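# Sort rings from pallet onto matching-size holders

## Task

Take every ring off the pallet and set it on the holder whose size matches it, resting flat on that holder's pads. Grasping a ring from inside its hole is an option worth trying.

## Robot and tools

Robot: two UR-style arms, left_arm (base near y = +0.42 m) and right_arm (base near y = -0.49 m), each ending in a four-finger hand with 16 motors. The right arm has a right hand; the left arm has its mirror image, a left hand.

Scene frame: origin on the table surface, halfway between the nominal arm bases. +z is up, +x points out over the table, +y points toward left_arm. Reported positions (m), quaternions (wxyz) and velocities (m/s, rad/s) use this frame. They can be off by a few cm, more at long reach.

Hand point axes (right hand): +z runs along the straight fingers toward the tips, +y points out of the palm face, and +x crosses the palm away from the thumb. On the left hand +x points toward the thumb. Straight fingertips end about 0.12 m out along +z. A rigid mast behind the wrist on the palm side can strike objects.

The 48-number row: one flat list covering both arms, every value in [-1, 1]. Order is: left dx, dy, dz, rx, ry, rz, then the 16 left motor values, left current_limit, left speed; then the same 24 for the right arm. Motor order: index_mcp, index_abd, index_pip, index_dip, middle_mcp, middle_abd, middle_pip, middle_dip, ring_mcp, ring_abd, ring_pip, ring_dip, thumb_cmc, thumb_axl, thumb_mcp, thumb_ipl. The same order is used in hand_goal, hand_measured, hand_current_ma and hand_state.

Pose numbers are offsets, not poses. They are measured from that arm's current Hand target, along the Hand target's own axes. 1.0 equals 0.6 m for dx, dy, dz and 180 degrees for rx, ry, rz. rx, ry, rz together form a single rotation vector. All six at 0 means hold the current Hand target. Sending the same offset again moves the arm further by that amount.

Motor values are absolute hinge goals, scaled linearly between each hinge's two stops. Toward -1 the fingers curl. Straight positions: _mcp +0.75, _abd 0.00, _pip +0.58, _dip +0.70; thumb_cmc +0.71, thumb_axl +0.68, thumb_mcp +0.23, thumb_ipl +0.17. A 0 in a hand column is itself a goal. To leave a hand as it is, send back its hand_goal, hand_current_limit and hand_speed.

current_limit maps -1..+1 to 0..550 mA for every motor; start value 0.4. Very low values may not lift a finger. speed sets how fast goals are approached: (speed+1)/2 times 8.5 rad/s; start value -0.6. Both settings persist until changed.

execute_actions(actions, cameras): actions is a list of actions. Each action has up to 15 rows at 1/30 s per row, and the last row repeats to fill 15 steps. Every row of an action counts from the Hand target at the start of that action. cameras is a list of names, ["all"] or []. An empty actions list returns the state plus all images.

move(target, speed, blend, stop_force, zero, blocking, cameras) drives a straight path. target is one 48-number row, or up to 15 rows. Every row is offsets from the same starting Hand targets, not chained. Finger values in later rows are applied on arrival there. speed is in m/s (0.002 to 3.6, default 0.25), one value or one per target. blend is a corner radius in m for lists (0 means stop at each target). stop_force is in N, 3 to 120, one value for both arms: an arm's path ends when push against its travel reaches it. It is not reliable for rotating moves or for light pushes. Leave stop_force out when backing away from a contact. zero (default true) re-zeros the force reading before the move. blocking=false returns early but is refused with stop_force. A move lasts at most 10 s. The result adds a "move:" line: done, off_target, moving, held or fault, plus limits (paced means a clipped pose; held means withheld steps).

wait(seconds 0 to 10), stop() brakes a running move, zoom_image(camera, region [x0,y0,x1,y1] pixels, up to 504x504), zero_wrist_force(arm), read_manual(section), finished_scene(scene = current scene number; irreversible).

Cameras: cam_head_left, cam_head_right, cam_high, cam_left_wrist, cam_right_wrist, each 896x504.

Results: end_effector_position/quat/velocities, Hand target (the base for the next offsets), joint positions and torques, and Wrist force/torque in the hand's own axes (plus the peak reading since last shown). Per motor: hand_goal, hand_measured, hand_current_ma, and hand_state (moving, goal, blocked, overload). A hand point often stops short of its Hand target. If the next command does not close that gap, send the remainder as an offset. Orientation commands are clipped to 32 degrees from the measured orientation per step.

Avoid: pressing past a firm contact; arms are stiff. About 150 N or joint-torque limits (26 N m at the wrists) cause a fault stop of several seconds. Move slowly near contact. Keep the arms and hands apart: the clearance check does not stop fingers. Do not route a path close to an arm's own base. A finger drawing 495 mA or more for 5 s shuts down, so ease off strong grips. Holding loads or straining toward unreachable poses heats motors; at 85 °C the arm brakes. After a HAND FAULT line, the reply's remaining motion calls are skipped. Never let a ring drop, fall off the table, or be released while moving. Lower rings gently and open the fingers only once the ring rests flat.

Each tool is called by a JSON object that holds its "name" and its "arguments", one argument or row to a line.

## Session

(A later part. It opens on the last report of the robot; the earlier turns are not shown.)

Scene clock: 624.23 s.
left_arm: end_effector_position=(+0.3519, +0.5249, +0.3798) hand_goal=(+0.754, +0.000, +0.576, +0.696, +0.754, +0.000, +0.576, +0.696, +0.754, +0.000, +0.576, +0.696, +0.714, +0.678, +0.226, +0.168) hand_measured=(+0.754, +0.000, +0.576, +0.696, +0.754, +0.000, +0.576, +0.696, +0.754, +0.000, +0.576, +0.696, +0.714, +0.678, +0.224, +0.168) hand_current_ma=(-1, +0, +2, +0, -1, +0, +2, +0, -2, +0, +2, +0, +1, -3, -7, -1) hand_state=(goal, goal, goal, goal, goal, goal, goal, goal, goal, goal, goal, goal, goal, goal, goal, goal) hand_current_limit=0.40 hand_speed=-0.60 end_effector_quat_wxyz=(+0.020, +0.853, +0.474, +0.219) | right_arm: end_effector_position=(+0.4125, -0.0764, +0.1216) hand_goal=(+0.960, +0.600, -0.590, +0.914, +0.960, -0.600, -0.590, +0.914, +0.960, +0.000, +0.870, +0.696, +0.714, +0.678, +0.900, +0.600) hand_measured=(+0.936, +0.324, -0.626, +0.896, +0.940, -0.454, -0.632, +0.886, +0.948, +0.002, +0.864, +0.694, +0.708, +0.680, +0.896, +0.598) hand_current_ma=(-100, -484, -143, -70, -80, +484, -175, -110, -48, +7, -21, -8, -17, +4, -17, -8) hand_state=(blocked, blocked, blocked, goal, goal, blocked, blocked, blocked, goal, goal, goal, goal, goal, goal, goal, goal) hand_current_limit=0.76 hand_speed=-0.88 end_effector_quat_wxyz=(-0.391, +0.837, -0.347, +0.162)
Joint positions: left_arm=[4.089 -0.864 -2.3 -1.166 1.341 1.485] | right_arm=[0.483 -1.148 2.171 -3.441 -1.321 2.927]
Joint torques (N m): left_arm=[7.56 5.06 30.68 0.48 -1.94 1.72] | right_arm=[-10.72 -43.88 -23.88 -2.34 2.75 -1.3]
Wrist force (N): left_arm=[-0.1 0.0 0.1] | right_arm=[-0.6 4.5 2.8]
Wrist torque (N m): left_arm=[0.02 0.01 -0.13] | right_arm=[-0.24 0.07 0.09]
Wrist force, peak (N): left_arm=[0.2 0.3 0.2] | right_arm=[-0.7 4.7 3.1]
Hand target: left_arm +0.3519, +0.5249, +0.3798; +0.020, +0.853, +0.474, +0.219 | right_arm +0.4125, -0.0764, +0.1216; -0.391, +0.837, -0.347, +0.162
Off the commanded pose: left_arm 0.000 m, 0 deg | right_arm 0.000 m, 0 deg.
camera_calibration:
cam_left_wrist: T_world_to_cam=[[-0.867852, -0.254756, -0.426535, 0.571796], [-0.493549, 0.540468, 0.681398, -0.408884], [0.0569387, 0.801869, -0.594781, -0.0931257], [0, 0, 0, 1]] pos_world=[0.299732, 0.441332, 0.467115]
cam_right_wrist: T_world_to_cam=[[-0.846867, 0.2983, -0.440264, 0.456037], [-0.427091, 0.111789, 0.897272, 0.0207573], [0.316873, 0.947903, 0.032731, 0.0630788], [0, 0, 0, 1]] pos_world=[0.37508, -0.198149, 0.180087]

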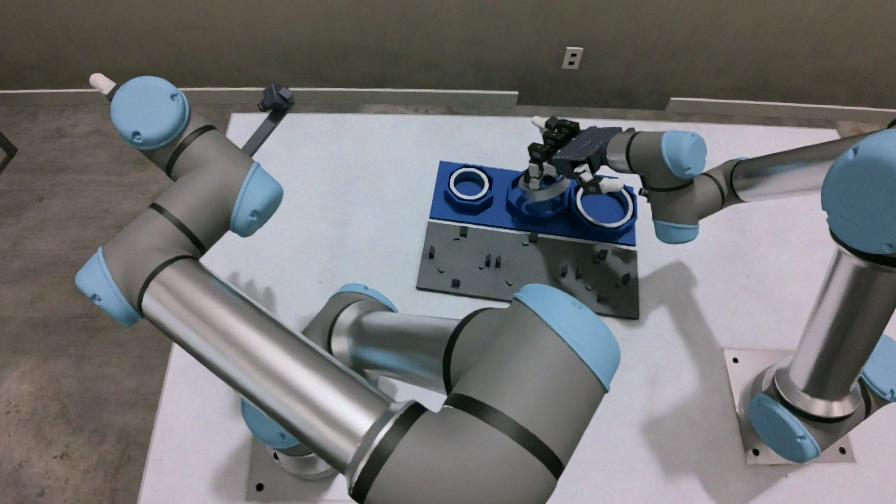

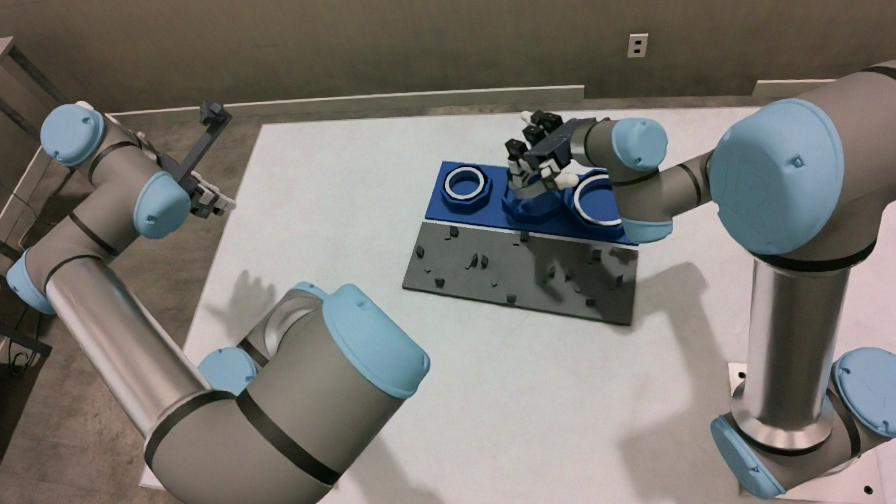

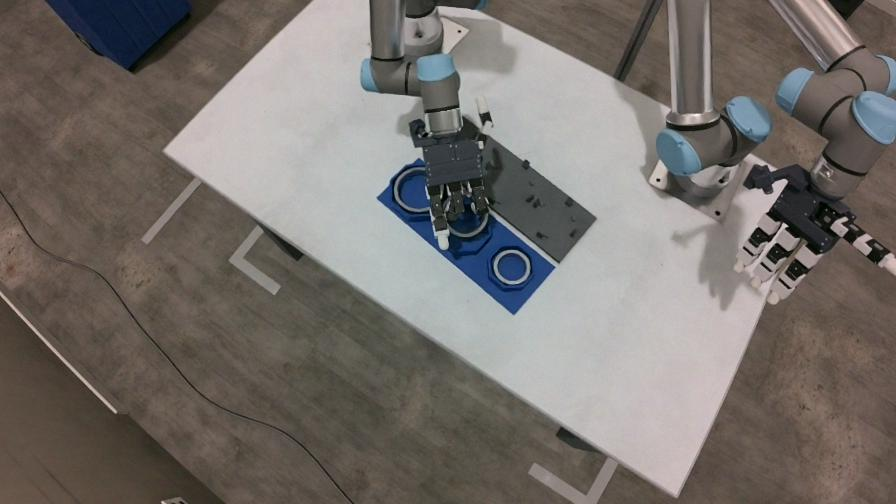

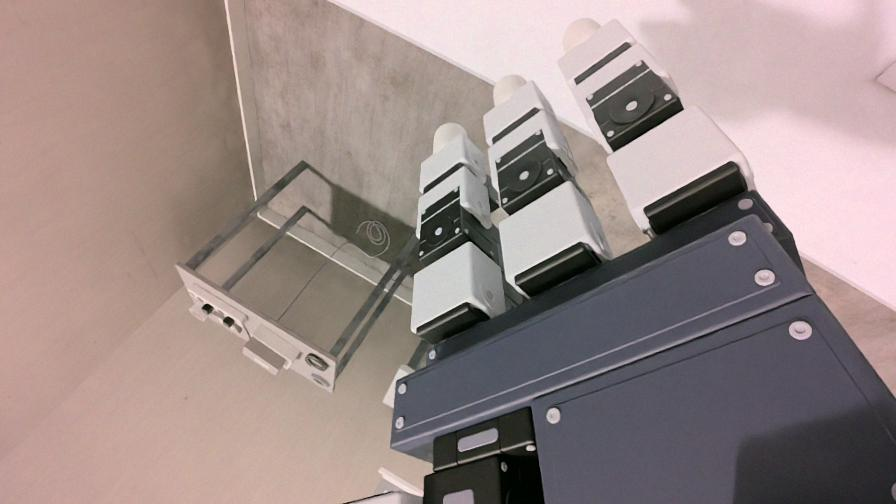

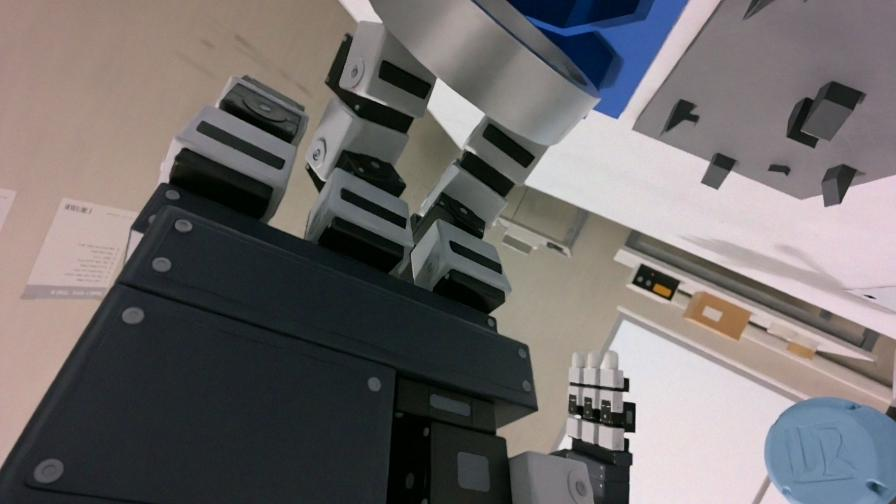

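{"name": "move", "arguments": {
  "target": [0,0,0,0,0,0, 0.754,0,0.576,0.696,0.754,0,0.576,0.696,0.754,0,0.576,0.696,0.714,0.678,0.226,0.168,0.4,-0.6, 0,0.0894,0.0749,0,0,0, 0.959,0.6,-0.591,0.913,0.959,-0.6,-0.591,0.913,0.959,0,0.869,0.696,0.714,0.678,0.9,0.6,0.76,-0.88],
  "speed": 0.04,
  "stop_force": 8
}}

{"name": "move", "arguments": {
  "target": [0,0,0,0,0,0, 0.754,0,0.576,0.696,0.754,0,0.576,0.696,0.754,0,0.576,0.696,0.714,0.678,0.226,0.168,0.4,-0.6, 0,0,0,0,0,0, 0.959,0.0,-0.591,0.913,0.959,0.0,-0.591,0.913,0.959,0,0.869,0.696,0.714,0.678,0.9,0.6,0.4,-0.85],
  "speed": 0.04,
  "cameras": ["cam_head_left","cam_head_right","cam_high"]
}}

{"name": "zoom_image", "arguments": {
  "camera": "cam_head_left",
  "region": [480, 110, 640, 240]
}}

{"name": "zoom_image", "arguments": {
  "camera": "cam_high",
  "region": [400, 140, 530, 270]
}}

Scene clock: 667.93 s.
left_arm: end_effector_position=(+0.3519, +0.5249, +0.3798) hand_goal=(+0.754, +0.000, +0.576, +0.696, +0.754, +0.000, +0.576, +0.696, +0.754, +0.000, +0.576, +0.696, +0.714, +0.678, +0.226, +0.168) hand_measured=(+0.754, +0.000, +0.576, +0.696, +0.754, +0.000, +0.576, +0.696, +0.754, +0.000, +0.576, +0.696, +0.714, +0.678, +0.224, +0.168) hand_current_ma=(-1, +0, +2, +0, -1, +0, +2, +0, -2, +0, +2, +0, +1, -3, -7, -1) hand_state=(goal, goal, goal, goal, goal, goal, goal, goal, goal, goal, goal, goal, goal, goal, goal, goal) hand_current_limit=0.40 hand_speed=-0.60 end_effector_quat_wxyz=(+0.020, +0.853, +0.474, +0.219) | right_arm: end_effector_position=(+0.4124, -0.0764, +0.0678) hand_goal=(+0.960, +0.600, -0.590, +0.914, +0.960, -0.600, -0.590, +0.914, +0.960, +0.000, +0.870, +0.696, +0.714, +0.678, +0.900, +0.600) hand_measured=(+0.956, +0.326, -0.640, +0.896, +0.956, -0.486, -0.638, +0.886, +0.948, +0.002, +0.864, +0.694, +0.708, +0.680, +0.896, +0.598) hand_current_ma=(-17, -484, -211, -72, -12, +447, -202, -110, -49, +7, -21, -8, -17, +5, -17, -8) hand_state=(goal, blocked, blocked, goal, goal, blocked, blocked, blocked, goal, goal, goal, goal, goal, goal, goal, goal) hand_current_limit=0.76 hand_speed=-0.88 end_effector_quat_wxyz=(-0.391, +0.837, -0.347, +0.162)
Joint positions: left_arm=[4.089 -0.864 -2.3 -1.166 1.341 1.485] | right_arm=[0.483 -1.011 2.182 -3.588 -1.321 2.927]
Joint torques (N m): left_arm=[8.36 5.71 31.17 0.46 -1.97 1.83] | right_arm=[-6.48 -46.18 -9.82 -1.93 1.7 -0.65]
Wrist force (N): left_arm=[0.1 0.3 0.0] | right_arm=[0.4 2.8 3.0]
Wrist torque (N m): left_arm=[0.06 -0.02 -0.12] | right_arm=[-0.17 0.13 0.13]
Wrist force, peak (N): left_arm=[0.2 0.3 0.1] | right_arm=[1.3 -4.9 -3.7]
Hand target: left_arm +0.3519, +0.5249, +0.3798; +0.020, +0.853, +0.474, +0.219 | right_arm +0.4125, -0.0764, +0.0678; -0.391, +0.837, -0.347, +0.162 (not the last commanded pose)
Off the commanded pose: left_arm 0.000 m, 0 deg | right_arm 0.016 m, 0 deg.
move: contact (right_arm)

Scene clock: 669.17 s.
left_arm: end_effector_position=(+0.3519, +0.5249, +0.3798) hand_goal=(+0.754, +0.000, +0.576, +0.696, +0.754, +0.000, +0.576, +0.696, +0.754, +0.000, +0.576, +0.696, +0.714, +0.678, +0.226, +0.168) hand_measured=(+0.754, +0.000, +0.576, +0.696, +0.754, +0.000, +0.576, +0.696, +0.754, +0.000, +0.576, +0.696, +0.714, +0.678, +0.224, +0.168) hand_current_ma=(-1, +0, +2, +0, -1, +0, +2, +0, -2, +0, +2, +0, +1, -3, -7, -1) hand_state=(goal, goal, goal, goal, goal, goal, goal, goal, goal, goal, goal, goal, goal, goal, goal, goal) hand_current_limit=0.40 hand_speed=-0.60 end_effector_quat_wxyz=(+0.020, +0.853, +0.474, +0.219) | right_arm: end_effector_position=(+0.4124, -0.0764, +0.0678) hand_goal=(+0.960, +0.000, -0.590, +0.914, +0.960, +0.000, -0.590, +0.914, +0.960, +0.000, +0.870, +0.696, +0.714, +0.678, +0.900, +0.600) hand_measured=(+0.946, +0.004, -0.592, +0.912, +0.946, -0.004, -0.592, +0.912, +0.948, +0.002, +0.864, +0.694, +0.708, +0.680, +0.896, +0.598) hand_current_ma=(-52, +9, -8, -8, -55, -9, -7, -9, -49, +7, -21, -8, -17, +5, -17, -8) hand_state=(goal, goal, goal, goal, goal, goal, goal, goal, goal, goal, goal, goal, goal, goal, goal, goal) hand_current_limit=0.40 hand_speed=-0.85 end_effector_quat_wxyz=(-0.391, +0.837, -0.347, +0.162)
Joint positions: left_arm=[4.089 -0.864 -2.3 -1.166 1.341 1.485] | right_arm=[0.483 -1.011 2.182 -3.588 -1.321 2.927]
Joint torques (N m): left_arm=[7.27 5.13 30.89 0.44 -1.91 1.76] | right_arm=[-6.15 -35.69 -18.31 -3.41 1.73 -0.51]
Wrist force (N): left_arm=[0.2 0.3 0.2] | right_arm=[-0.7 0.6 -0.4]
Wrist torque (N m): left_arm=[0.05 -0.02 -0.12] | right_arm=[0.06 0.09 0.07]
Wrist force, peak (N): left_arm=[0.2 0.3 0.2] | right_arm=[0.5 2.9 3.1]
Hand target: left_arm +0.3519, +0.5249, +0.3798; +0.020, +0.853, +0.474, +0.219 | right_arm +0.4125, -0.0764, +0.0678; -0.391, +0.837, -0.347, +0.162
Off the commanded pose: left_arm 0.000 m, 0 deg | right_arm 0.000 m, 0 deg.
move: done
Images, in order (width x height): cam_head_left 896x504, cam_head_right 896x504, cam_high 896x504.

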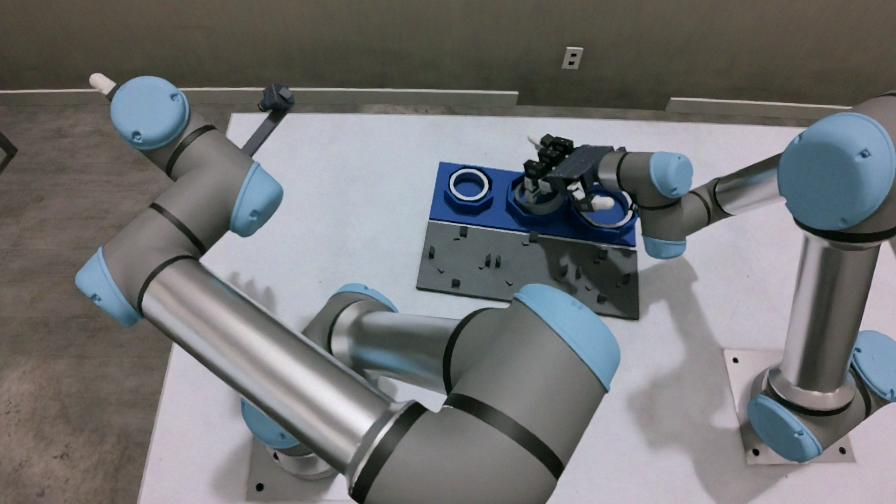

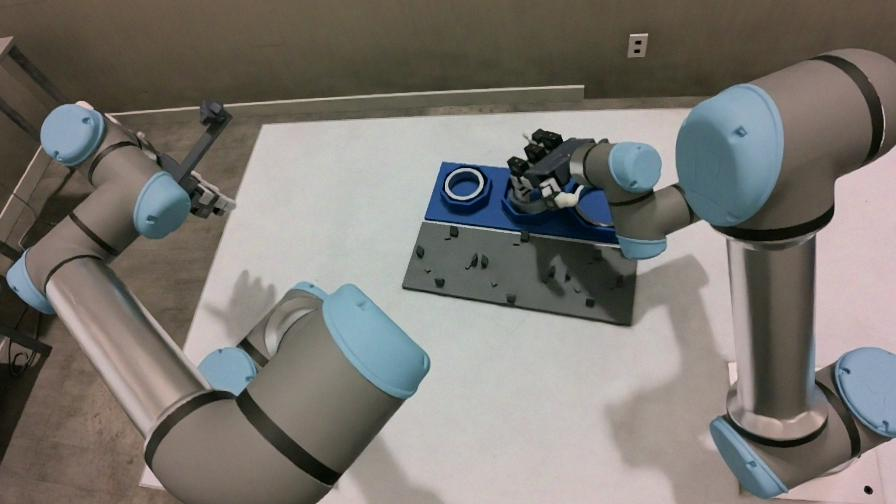

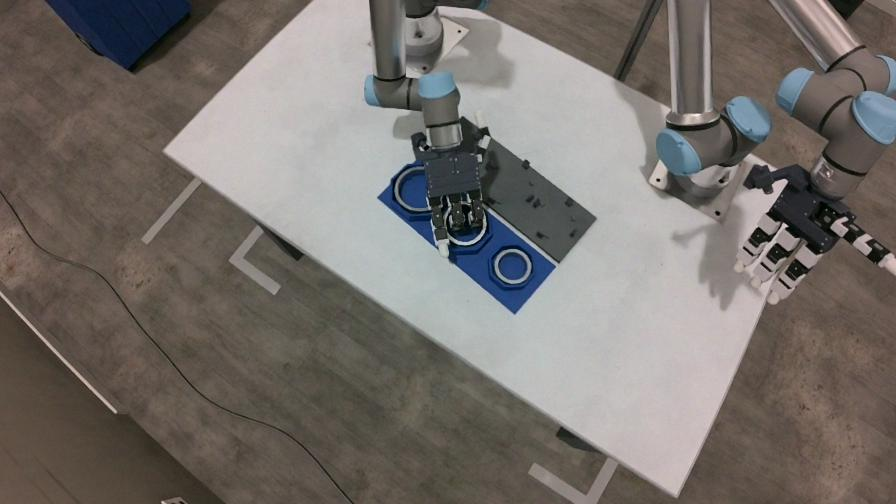

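Scaled by 3.150 from the camera's 896x504 image, which has a finer 1280x720 frame.

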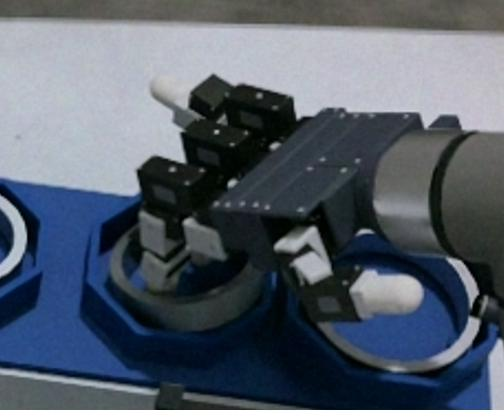

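Scaled by 3.877 from the camera's 896x504 image, which has a finer 1280x720 frame.

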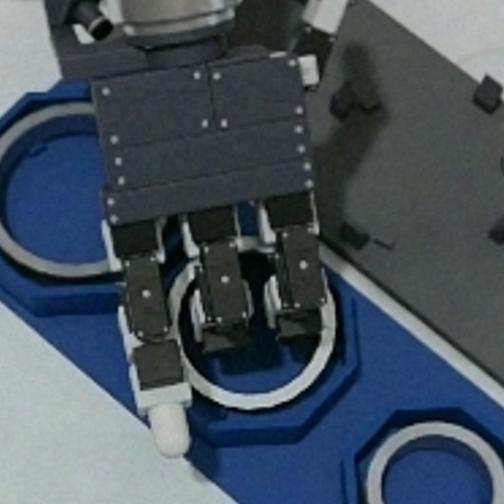

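{"name": "zoom_image", "arguments": {
  "camera": "cam_head_right",
  "region": [480, 130, 600, 240]
}}

{"name": "zoom_image", "arguments": {
  "camera": "cam_head_left",
  "region": [495, 150, 585, 230]
}}

Scaled by 4.200 from the camera's 896x504 image, which has a finer 1280x720 frame.

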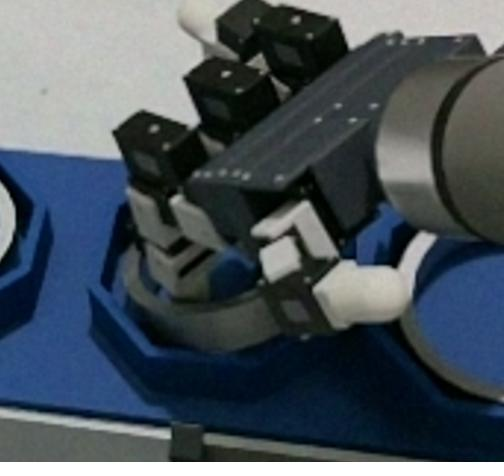

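Scaled by 5.600 from the camera's 896x504 image, which has a finer 1280x720 frame.

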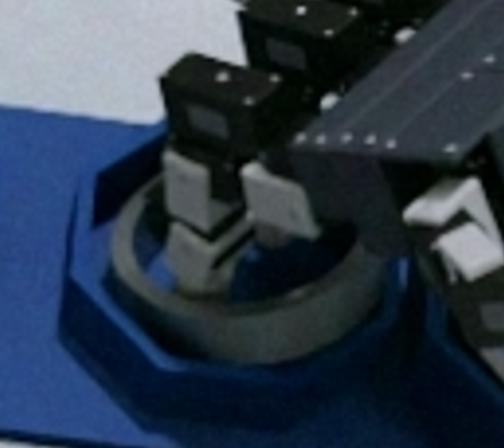

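{"name": "move", "arguments": {
  "target": [0,0,0,0,0,0, 0.754,0,0.576,0.696,0.754,0,0.576,0.696,0.754,0,0.576,0.696,0.714,0.678,0.226,0.168,0.4,-0.6, 0,0.0153,0.0129,0,0,0, 0.959,0.0,-0.591,0.913,0.959,0.0,-0.591,0.913,0.959,0,0.869,0.696,0.714,0.678,0.9,0.6,0.4,-0.85],
  "speed": 0.04,
  "stop_force": 6
}}

{"name": "move", "arguments": {
  "target": [0,0,0,0,0,0, 0.754,0,0.576,0.696,0.754,0,0.576,0.696,0.754,0,0.576,0.696,0.714,0.678,0.226,0.168,0.4,-0.6, 0,0,0,0,0,0, 0.959,0.3,-0.591,0.913,0.959,-0.3,-0.591,0.913,0.959,0,0.869,0.696,0.714,0.678,0.9,0.6,0.0,-0.85],
  "speed": 0.04
}}

{"name": "move", "arguments": {
  "target": [0,0,0,0,0,0, 0.754,0,0.576,0.696,0.754,0,0.576,0.696,0.754,0,0.576,0.696,0.714,0.678,0.226,0.168,0.4,-0.6, -0.0100,-0.0038,0.0045,0,0,0, 0.959,0.3,-0.591,0.913,0.959,-0.3,-0.591,0.913,0.959,0,0.869,0.696,0.714,0.678,0.9,0.6,0.0,-0.85],
  "speed": 0.02,
  "cameras": ["cam_head_left","cam_head_right","cam_high"]
}}

{"name": "zoom_image", "arguments": {
  "camera": "cam_head_left",
  "region": [495, 150, 585, 230]
}}

{"name": "zoom_image", "arguments": {
  "camera": "cam_high",
  "region": [400, 140, 530, 270]
}}

Scene clock: 700.17 s.
left_arm: end_effector_position=(+0.3519, +0.5249, +0.3798) hand_goal=(+0.754, +0.000, +0.576, +0.696, +0.754, +0.000, +0.576, +0.696, +0.754, +0.000, +0.576, +0.696, +0.714, +0.678, +0.226, +0.168) hand_measured=(+0.754, +0.000, +0.576, +0.696, +0.754, +0.000, +0.576, +0.696, +0.754, +0.000, +0.576, +0.696, +0.714, +0.678, +0.224, +0.168) hand_current_ma=(-1, +0, +2, +0, -1, +0, +2, +0, -2, +0, +2, +0, +1, -3, -7, -1) hand_state=(goal, goal, goal, goal, goal, goal, goal, goal, goal, goal, goal, goal, goal, goal, goal, goal) hand_current_limit=0.40 hand_speed=-0.60 end_effector_quat_wxyz=(+0.020, +0.853, +0.474, +0.219) | right_arm: end_effector_position=(+0.4125, -0.0764, +0.0558) hand_goal=(+0.960, +0.000, -0.590, +0.914, +0.960, +0.000, -0.590, +0.914, +0.960, +0.000, +0.870, +0.696, +0.714, +0.678, +0.900, +0.600) hand_measured=(+0.946, +0.004, -0.592, +0.912, +0.946, -0.004, -0.592, +0.912, +0.948, +0.002, +0.864, +0.694, +0.708, +0.680, +0.896, +0.598) hand_current_ma=(-52, +9, -8, -8, -55, -9, -7, -9, -49, +7, -21, -8, -17, +5, -17, -8) hand_state=(goal, goal, goal, goal, goal, goal, goal, goal, goal, goal, goal, goal, goal, goal, goal, goal) hand_current_limit=0.40 hand_speed=-0.85 end_effector_quat_wxyz=(-0.391, +0.837, -0.347, +0.162)
Joint positions: left_arm=[4.089 -0.864 -2.3 -1.166 1.341 1.485] | right_arm=[0.483 -0.979 2.181 -3.619 -1.321 2.927]
Joint torques (N m): left_arm=[7.19 5.11 31 0.44 -1.88 1.77] | right_arm=[4.56 -28.64 -18.9 -4.38 -0.57 0.36]
Wrist force (N): left_arm=[0.2 0.3 0.1] | right_arm=[-0.6 0.3 -0.1]
Wrist torque (N m): left_arm=[0.05 -0.03 -0.11] | right_arm=[-0.01 0.06 0.08]
Wrist force, peak (N): left_arm=[0.0 0.4 -0.2] | right_arm=[-0.9 0.4 0.0]
Hand target: left_arm +0.3519, +0.5249, +0.3798; +0.020, +0.853, +0.474, +0.219 | right_arm +0.4125, -0.0764, +0.0558; -0.391, +0.837, -0.347, +0.162
Off the commanded pose: left_arm 0.000 m, 0 deg | right_arm 0.000 m, 0 deg.
move: done

Scene clock: 700.87 s.
left_arm: end_effector_position=(+0.3519, +0.5249, +0.3798) hand_goal=(+0.754, +0.000, +0.576, +0.696, +0.754, +0.000, +0.576, +0.696, +0.754, +0.000, +0.576, +0.696, +0.714, +0.678, +0.226, +0.168) hand_measured=(+0.754, +0.000, +0.576, +0.696, +0.754, +0.000, +0.576, +0.696, +0.754, +0.000, +0.576, +0.696, +0.714, +0.678, +0.224, +0.168) hand_current_ma=(-1, +0, +2, +0, -1, +0, +2, +0, -2, +0, +2, +0, +1, -3, -7, -1) hand_state=(goal, goal, goal, goal, goal, goal, goal, goal, goal, goal, goal, goal, goal, goal, goal, goal) hand_current_limit=0.40 hand_speed=-0.60 end_effector_quat_wxyz=(+0.020, +0.853, +0.474, +0.219) | right_arm: end_effector_position=(+0.4125, -0.0764, +0.0558) hand_goal=(+0.960, +0.300, -0.590, +0.914, +0.960, -0.300, -0.590, +0.914, +0.960, +0.000, +0.870, +0.696, +0.714, +0.678, +0.900, +0.600) hand_measured=(+0.948, +0.160, -0.590, +0.912, +0.956, -0.234, -0.592, +0.912, +0.948, +0.002, +0.864, +0.694, +0.708, +0.680, +0.896, +0.598) hand_current_ma=(-50, -275, +0, -8, -12, +239, -7, -8, -49, +7, -21, -8, -17, +5, -17, -8) hand_state=(goal, blocked, goal, goal, goal, blocked, goal, goal, goal, goal, goal, goal, goal, goal, goal, goal) hand_current_limit=0.00 hand_speed=-0.85 end_effector_quat_wxyz=(-0.391, +0.837, -0.347, +0.162)
Joint positions: left_arm=[4.089 -0.864 -2.3 -1.166 1.341 1.485] | right_arm=[0.483 -0.979 2.181 -3.619 -1.321 2.927]
Joint torques (N m): left_arm=[7.86 5.74 30.78 0.5 -1.9 1.72] | right_arm=[10.1 -29.2 -18.13 -3.9 -1.9 1.25]
Wrist force (N): left_arm=[0.0 0.1 0.0] | right_arm=[-1.0 0.7 1.8]
Wrist torque (N m): left_arm=[0.03 -0.01 -0.12] | right_arm=[-0.09 0.11 0.05]
Wrist force, peak (N): left_arm=[0.1 0.3 -0.1] | right_arm=[2.9 1.0 1.1]
Hand target: left_arm +0.3519, +0.5249, +0.3798; +0.020, +0.853, +0.474, +0.219 | right_arm +0.4125, -0.0764, +0.0558; -0.391, +0.837, -0.347, +0.162
Off the commanded pose: left_arm 0.000 m, 0 deg | right_arm 0.000 m, 0 deg.
move: done

Scene clock: 701.63 s.
left_arm: end_effector_position=(+0.3519, +0.5249, +0.3798) hand_goal=(+0.754, +0.000, +0.576, +0.696, +0.754, +0.000, +0.576, +0.696, +0.754, +0.000, +0.576, +0.696, +0.714, +0.678, +0.226, +0.168) hand_measured=(+0.754, +0.000, +0.576, +0.696, +0.754, +0.000, +0.576, +0.696, +0.754, +0.000, +0.576, +0.696, +0.714, +0.678, +0.224, +0.168) hand_current_ma=(-1, +0, +2, +0, -1, +0, +2, +0, -2, +0, +2, +0, +1, -3, -7, -1) hand_state=(goal, goal, goal, goal, goal, goal, goal, goal, goal, goal, goal, goal, goal, goal, goal, goal) hand_current_limit=0.40 hand_speed=-0.60 end_effector_quat_wxyz=(+0.020, +0.853, +0.474, +0.219) | right_arm: end_effector_position=(+0.4108, -0.0697, +0.0558) hand_goal=(+0.960, +0.300, -0.590, +0.914, +0.960, -0.300, -0.590, +0.914, +0.960, +0.000, +0.870, +0.696, +0.714, +0.678, +0.900, +0.600) hand_measured=(+0.944, +0.160, -0.608, +0.912, +0.954, -0.250, -0.600, +0.912, +0.948, +0.002, +0.864, +0.694, +0.708, +0.680, +0.896, +0.598) hand_current_ma=(-61, -275, -68, -9, -25, +177, -36, -8, -49, +7, -21, -8, -17, +5, -17, -8) hand_state=(goal, blocked, goal, goal, goal, blocked, goal, goal, goal, goal, goal, goal, goal, goal, goal, goal) hand_current_limit=0.00 hand_speed=-0.85 end_effector_quat_wxyz=(-0.391, +0.837, -0.347, +0.162)
Joint positions: left_arm=[4.089 -0.864 -2.3 -1.166 1.341 1.485] | right_arm=[0.498 -0.975 2.171 -3.616 -1.332 2.937]
Joint torques (N m): left_arm=[7.87 5.1 31.32 0.52 -1.88 1.78] | right_arm=[14.82 -27.31 -18.64 -1.28 -1.78 1.97]
Wrist force (N): left_arm=[0.0 0.1 -0.2] | right_arm=[1.7 0.9 -1.7]
Wrist torque (N m): left_arm=[0.05 -0.01 -0.12] | right_arm=[0.06 0.26 0.01]
Wrist force, peak (N): left_arm=[0.1 0.4 0.1] | right_arm=[3.0 1.3 1.1]
Hand target: left_arm +0.3519, +0.5249, +0.3798; +0.020, +0.853, +0.474, +0.219 | right_arm +0.4107, -0.0696, +0.0558; -0.391, +0.837, -0.347, +0.162
Off the commanded pose: left_arm 0.000 m, 0 deg | right_arm 0.000 m, 0 deg.
move: done
Images, in order (width x height): cam_head_left 896x504, cam_head_right 896x504, cam_high 896x504.

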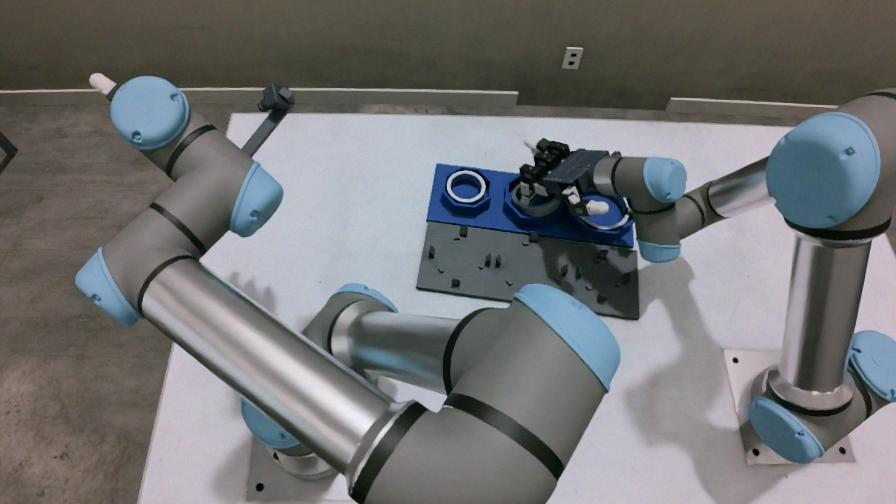

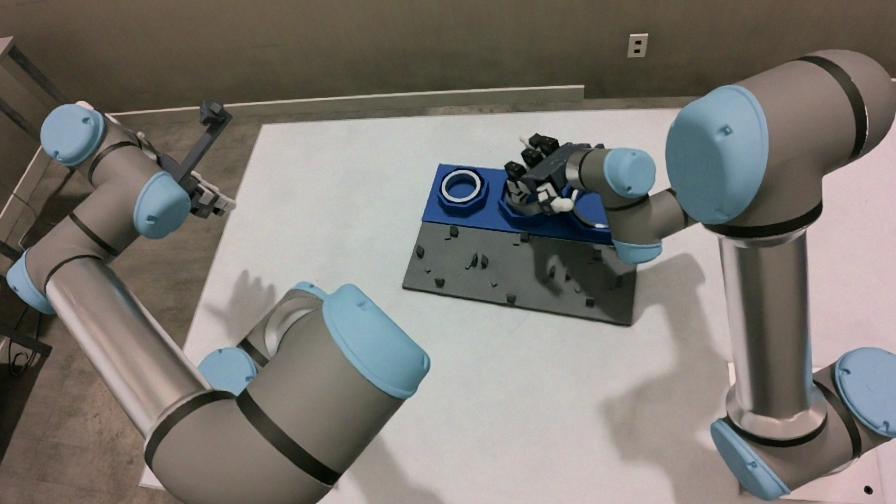

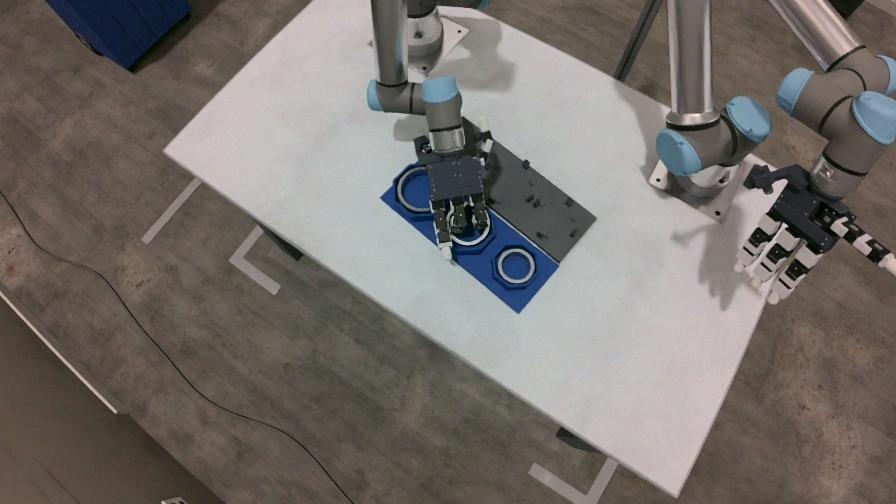

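Scaled by 5.600 from the camera's 896x504 image, which has a finer 1280x720 frame.

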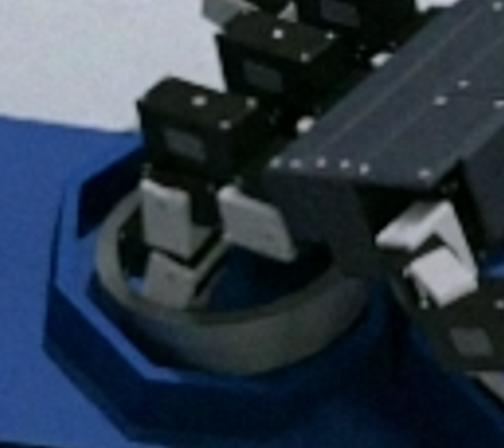

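Scaled by 3.877 from the camera's 896x504 image, which has a finer 1280x720 frame.

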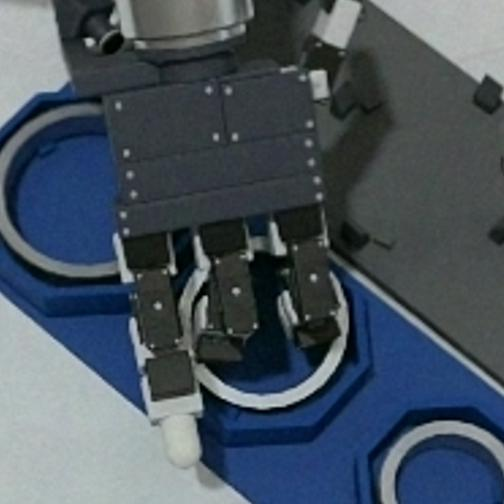

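{"name": "move", "arguments": {
  "target": [0,0,0,0,0,0, 0.754,0,0.576,0.696,0.754,0,0.576,0.696,0.754,0,0.576,0.696,0.714,0.678,0.226,0.168,0.4,-0.6, 0,0,0,0,0,0, 0.959,0.0,-0.591,0.913,0.959,0.0,-0.591,0.913,0.959,0,0.869,0.696,0.714,0.678,0.9,0.6,0.4,-0.85],
  "speed": 0.04
}}

{"name": "move", "arguments": {
  "target": [
    [0,0,0,0,0,0, 0.754,0,0.576,0.696,0.754,0,0.576,0.696,0.754,0,0.576,0.696,0.714,0.678,0.226,0.168,0.4,-0.6, 0,-0.102,-0.0857,0,0,0, 0.959,0.0,-0.591,0.913,0.959,0.0,-0.591,0.913,0.959,0,0.869,0.696,0.714,0.678,0.9,0.6,0.4,-0.85],
    [0,0,0,0,0,0, 0.754,0,0.576,0.696,0.754,0,0.576,0.696,0.754,0,0.576,0.696,0.714,0.678,0.226,0.168,0.4,-0.6, 0,-0.0261,-0.238,0,0,0, 0.959,0.0,-0.591,0.913,0.959,0.0,-0.591,0.913,0.959,0,0.869,0.696,0.714,0.678,0.9,0.6,0.4,-0.85]
  ],
  "speed": 0.15,
  "cameras": ["cam_head_left","cam_head_right","cam_high","cam_right_wrist"]
}}

{"name": "zoom_image", "arguments": {
  "camera": "cam_head_left",
  "region": [495, 150, 585, 230]
}}

{"name": "zoom_image", "arguments": {
  "camera": "cam_high",
  "region": [400, 140, 530, 270]
}}

Scene clock: 724.80 s.
left_arm: end_effector_position=(+0.3519, +0.5249, +0.3798) hand_goal=(+0.754, +0.000, +0.576, +0.696, +0.754, +0.000, +0.576, +0.696, +0.754, +0.000, +0.576, +0.696, +0.714, +0.678, +0.226, +0.168) hand_measured=(+0.754, +0.000, +0.576, +0.696, +0.754, +0.000, +0.576, +0.696, +0.754, +0.000, +0.576, +0.696, +0.714, +0.678, +0.224, +0.168) hand_current_ma=(-1, +0, +2, +0, -1, +0, +2, +0, -2, +0, +2, +0, +1, -3, -7, -1) hand_state=(goal, goal, goal, goal, goal, goal, goal, goal, goal, goal, goal, goal, goal, goal, goal, goal) hand_current_limit=0.40 hand_speed=-0.60 end_effector_quat_wxyz=(+0.020, +0.853, +0.474, +0.219) | right_arm: end_effector_position=(+0.4107, -0.0696, +0.0558) hand_goal=(+0.960, +0.000, -0.590, +0.914, +0.960, +0.000, -0.590, +0.914, +0.960, +0.000, +0.870, +0.696, +0.714, +0.678, +0.900, +0.600) hand_measured=(+0.944, +0.004, -0.592, +0.912, +0.952, -0.004, -0.592, +0.912, +0.948, +0.002, +0.864, +0.694, +0.708, +0.680, +0.896, +0.598) hand_current_ma=(-64, +9, -8, -8, -26, -9, -7, -8, -49, +7, -21, -8, -17, +5, -17, -8) hand_state=(goal, goal, goal, goal, goal, goal, goal, goal, goal, goal, goal, goal, goal, goal, goal, goal) hand_current_limit=0.40 hand_speed=-0.85 end_effector_quat_wxyz=(-0.391, +0.837, -0.347, +0.162)
Joint positions: left_arm=[4.089 -0.864 -2.3 -1.166 1.341 1.485] | right_arm=[0.498 -0.975 2.171 -3.616 -1.333 2.937]
Joint torques (N m): left_arm=[7.46 4.99 30.41 0.44 -1.78 1.68] | right_arm=[8.28 -28.69 -18.24 -1.56 -1.88 1.14]
Wrist force (N): left_arm=[0.0 0.2 0.0] | right_arm=[-0.6 0.5 -0.1]
Wrist torque (N m): left_arm=[0.04 -0.01 -0.12] | right_arm=[0.02 0.05 -0.07]
Wrist force, peak (N): left_arm=[0.1 0.4 0.1] | right_arm=[1.7 -0.1 -2.8]
Hand target: left_arm +0.3519, +0.5249, +0.3798; +0.020, +0.853, +0.474, +0.219 | right_arm +0.4107, -0.0696, +0.0558; -0.391, +0.837, -0.347, +0.162
Off the commanded pose: left_arm 0.000 m, 0 deg | right_arm 0.000 m, 0 deg.
move: done

Scene clock: 727.03 s.
left_arm: end_effector_position=(+0.3519, +0.5249, +0.3798) hand_goal=(+0.754, +0.000, +0.576, +0.696, +0.754, +0.000, +0.576, +0.696, +0.754, +0.000, +0.576, +0.696, +0.714, +0.678, +0.226, +0.168) hand_measured=(+0.754, +0.000, +0.576, +0.696, +0.754, +0.000, +0.576, +0.696, +0.754, +0.000, +0.576, +0.696, +0.714, +0.678, +0.224, +0.168) hand_current_ma=(-1, +0, +2, +0, -1, +0, +2, +0, -2, +0, +2, +0, +1, -3, -7, -1) hand_state=(goal, goal, goal, goal, goal, goal, goal, goal, goal, goal, goal, goal, goal, goal, goal, goal) hand_current_limit=0.40 hand_speed=-0.60 end_effector_quat_wxyz=(+0.020, +0.853, +0.474, +0.219) | right_arm: end_effector_position=(+0.3405, -0.1399, +0.1595) hand_goal=(+0.960, +0.000, -0.590, +0.914, +0.960, +0.000, -0.590, +0.914, +0.960, +0.000, +0.870, +0.696, +0.714, +0.678, +0.900, +0.600) hand_measured=(+0.944, +0.004, -0.592, +0.912, +0.952, -0.004, -0.592, +0.912, +0.948, +0.002, +0.864, +0.694, +0.708, +0.680, +0.896, +0.598) hand_current_ma=(-61, +9, -8, -8, -26, -9, -6, -8, -49, +7, -21, -8, -17, +5, -16, -8) hand_state=(goal, goal, goal, goal, goal, goal, goal, goal, goal, goal, goal, goal, goal, goal, goal, goal) hand_current_limit=0.40 hand_speed=-0.85 end_effector_quat_wxyz=(-0.391, +0.837, -0.347, +0.162)
Joint positions: left_arm=[4.089 -0.864 -2.3 -1.166 1.341 1.485] | right_arm=[0.41 -1.423 2.418 -3.398 -1.267 2.876]
Joint torques (N m): left_arm=[7.61 5.29 30.49 0.44 -1.89 1.66] | right_arm=[-12.73 -28.08 -6.95 -1.26 2.84 -1.42]
Wrist force (N): left_arm=[0.1 0.2 0.1] | right_arm=[-0.6 0.4 -0.2]
Wrist torque (N m): left_arm=[0.04 -0.01 -0.12] | right_arm=[0.00 0.05 0.09]
Wrist force, peak (N): left_arm=[0.3 0.3 0.1] | right_arm=[-0.7 1.4 0.7]
Hand target: left_arm +0.3519, +0.5249, +0.3798; +0.020, +0.853, +0.474, +0.219 | right_arm +0.3405, -0.1400, +0.1595; -0.391, +0.837, -0.347, +0.162
Off the commanded pose: left_arm 0.000 m, 0 deg | right_arm 0.000 m, 0 deg.
move: done
camera_calibration:
cam_right_wrist: T_world_to_cam=[[-0.846882, 0.298259, -0.440265, 0.430684], [-0.427062, 0.111874, 0.897275, -0.0368888], [0.316874, 0.947906, 0.0326311, 0.144867], [0, 0, 0, 1]] pos_world=[0.30308, -0.261649, 0.217987]
Images, in order (width x height): cam_head_left 896x504, cam_head_right 896x504, cam_high 896x504, cam_right_wrist 896x504.

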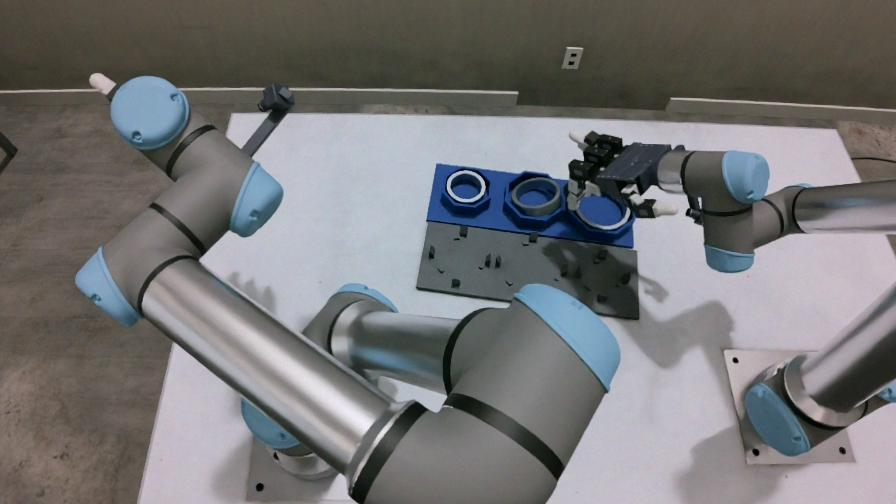

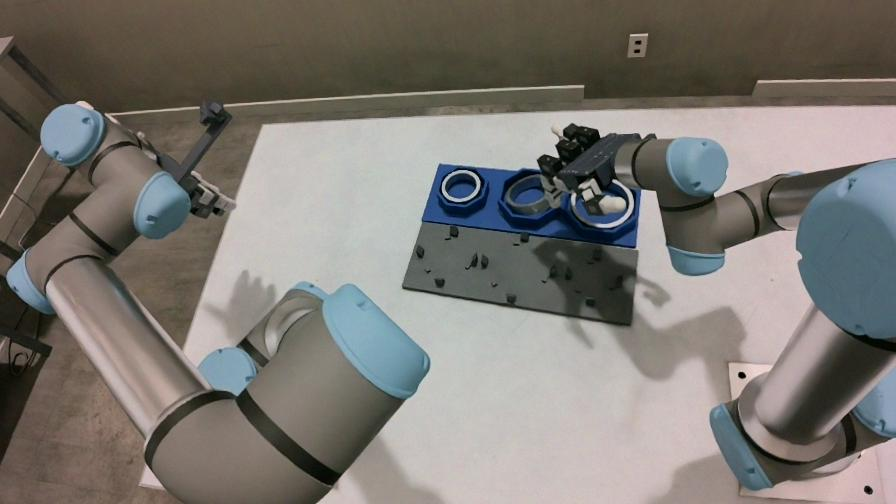

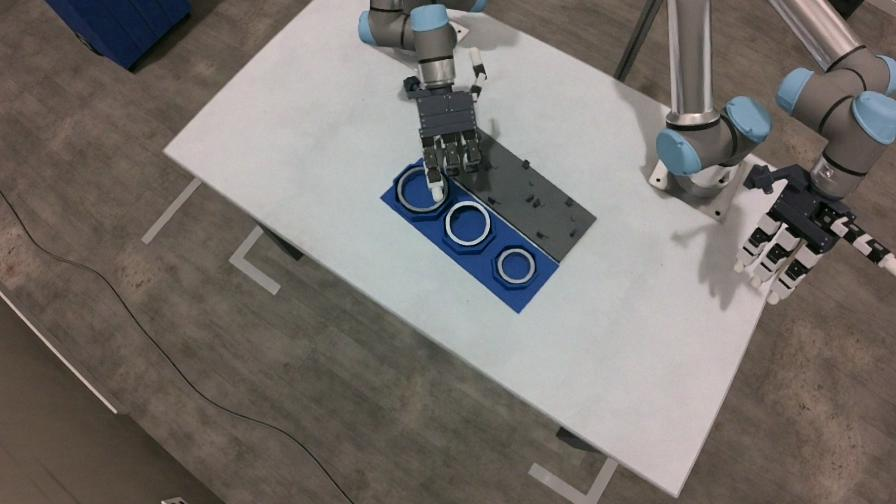

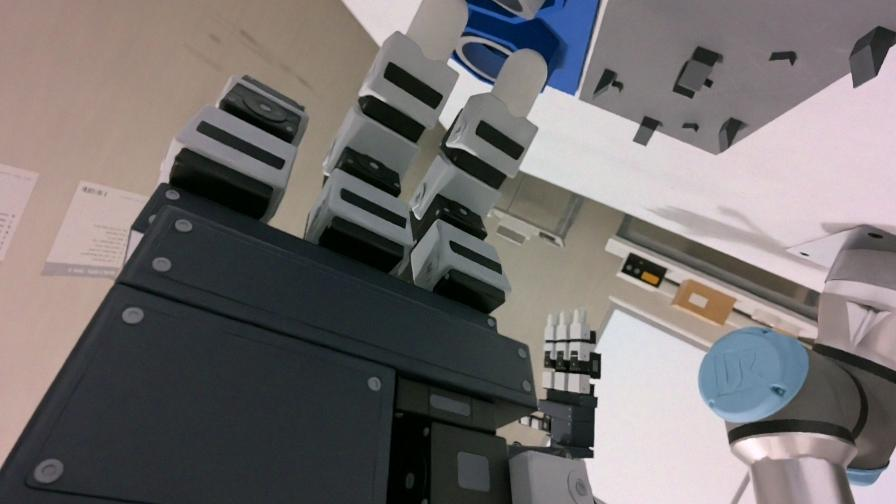

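Scaled by 5.600 from the camera's 896x504 image, which has a finer 1280x720 frame.

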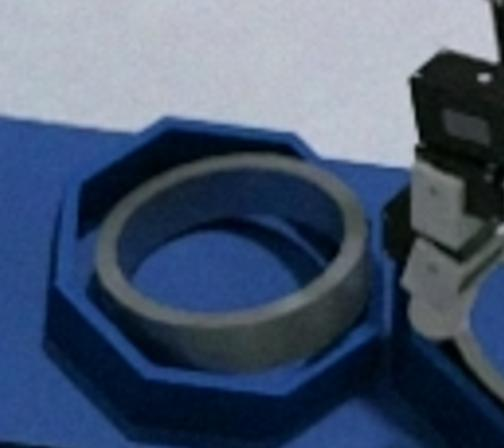

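Scaled by 3.877 from the camera's 896x504 image, which has a finer 1280x720 frame.

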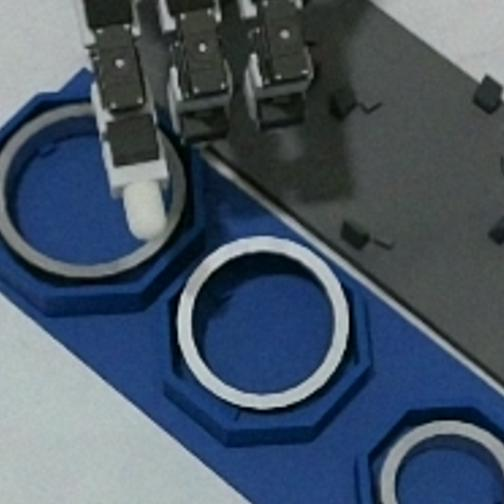

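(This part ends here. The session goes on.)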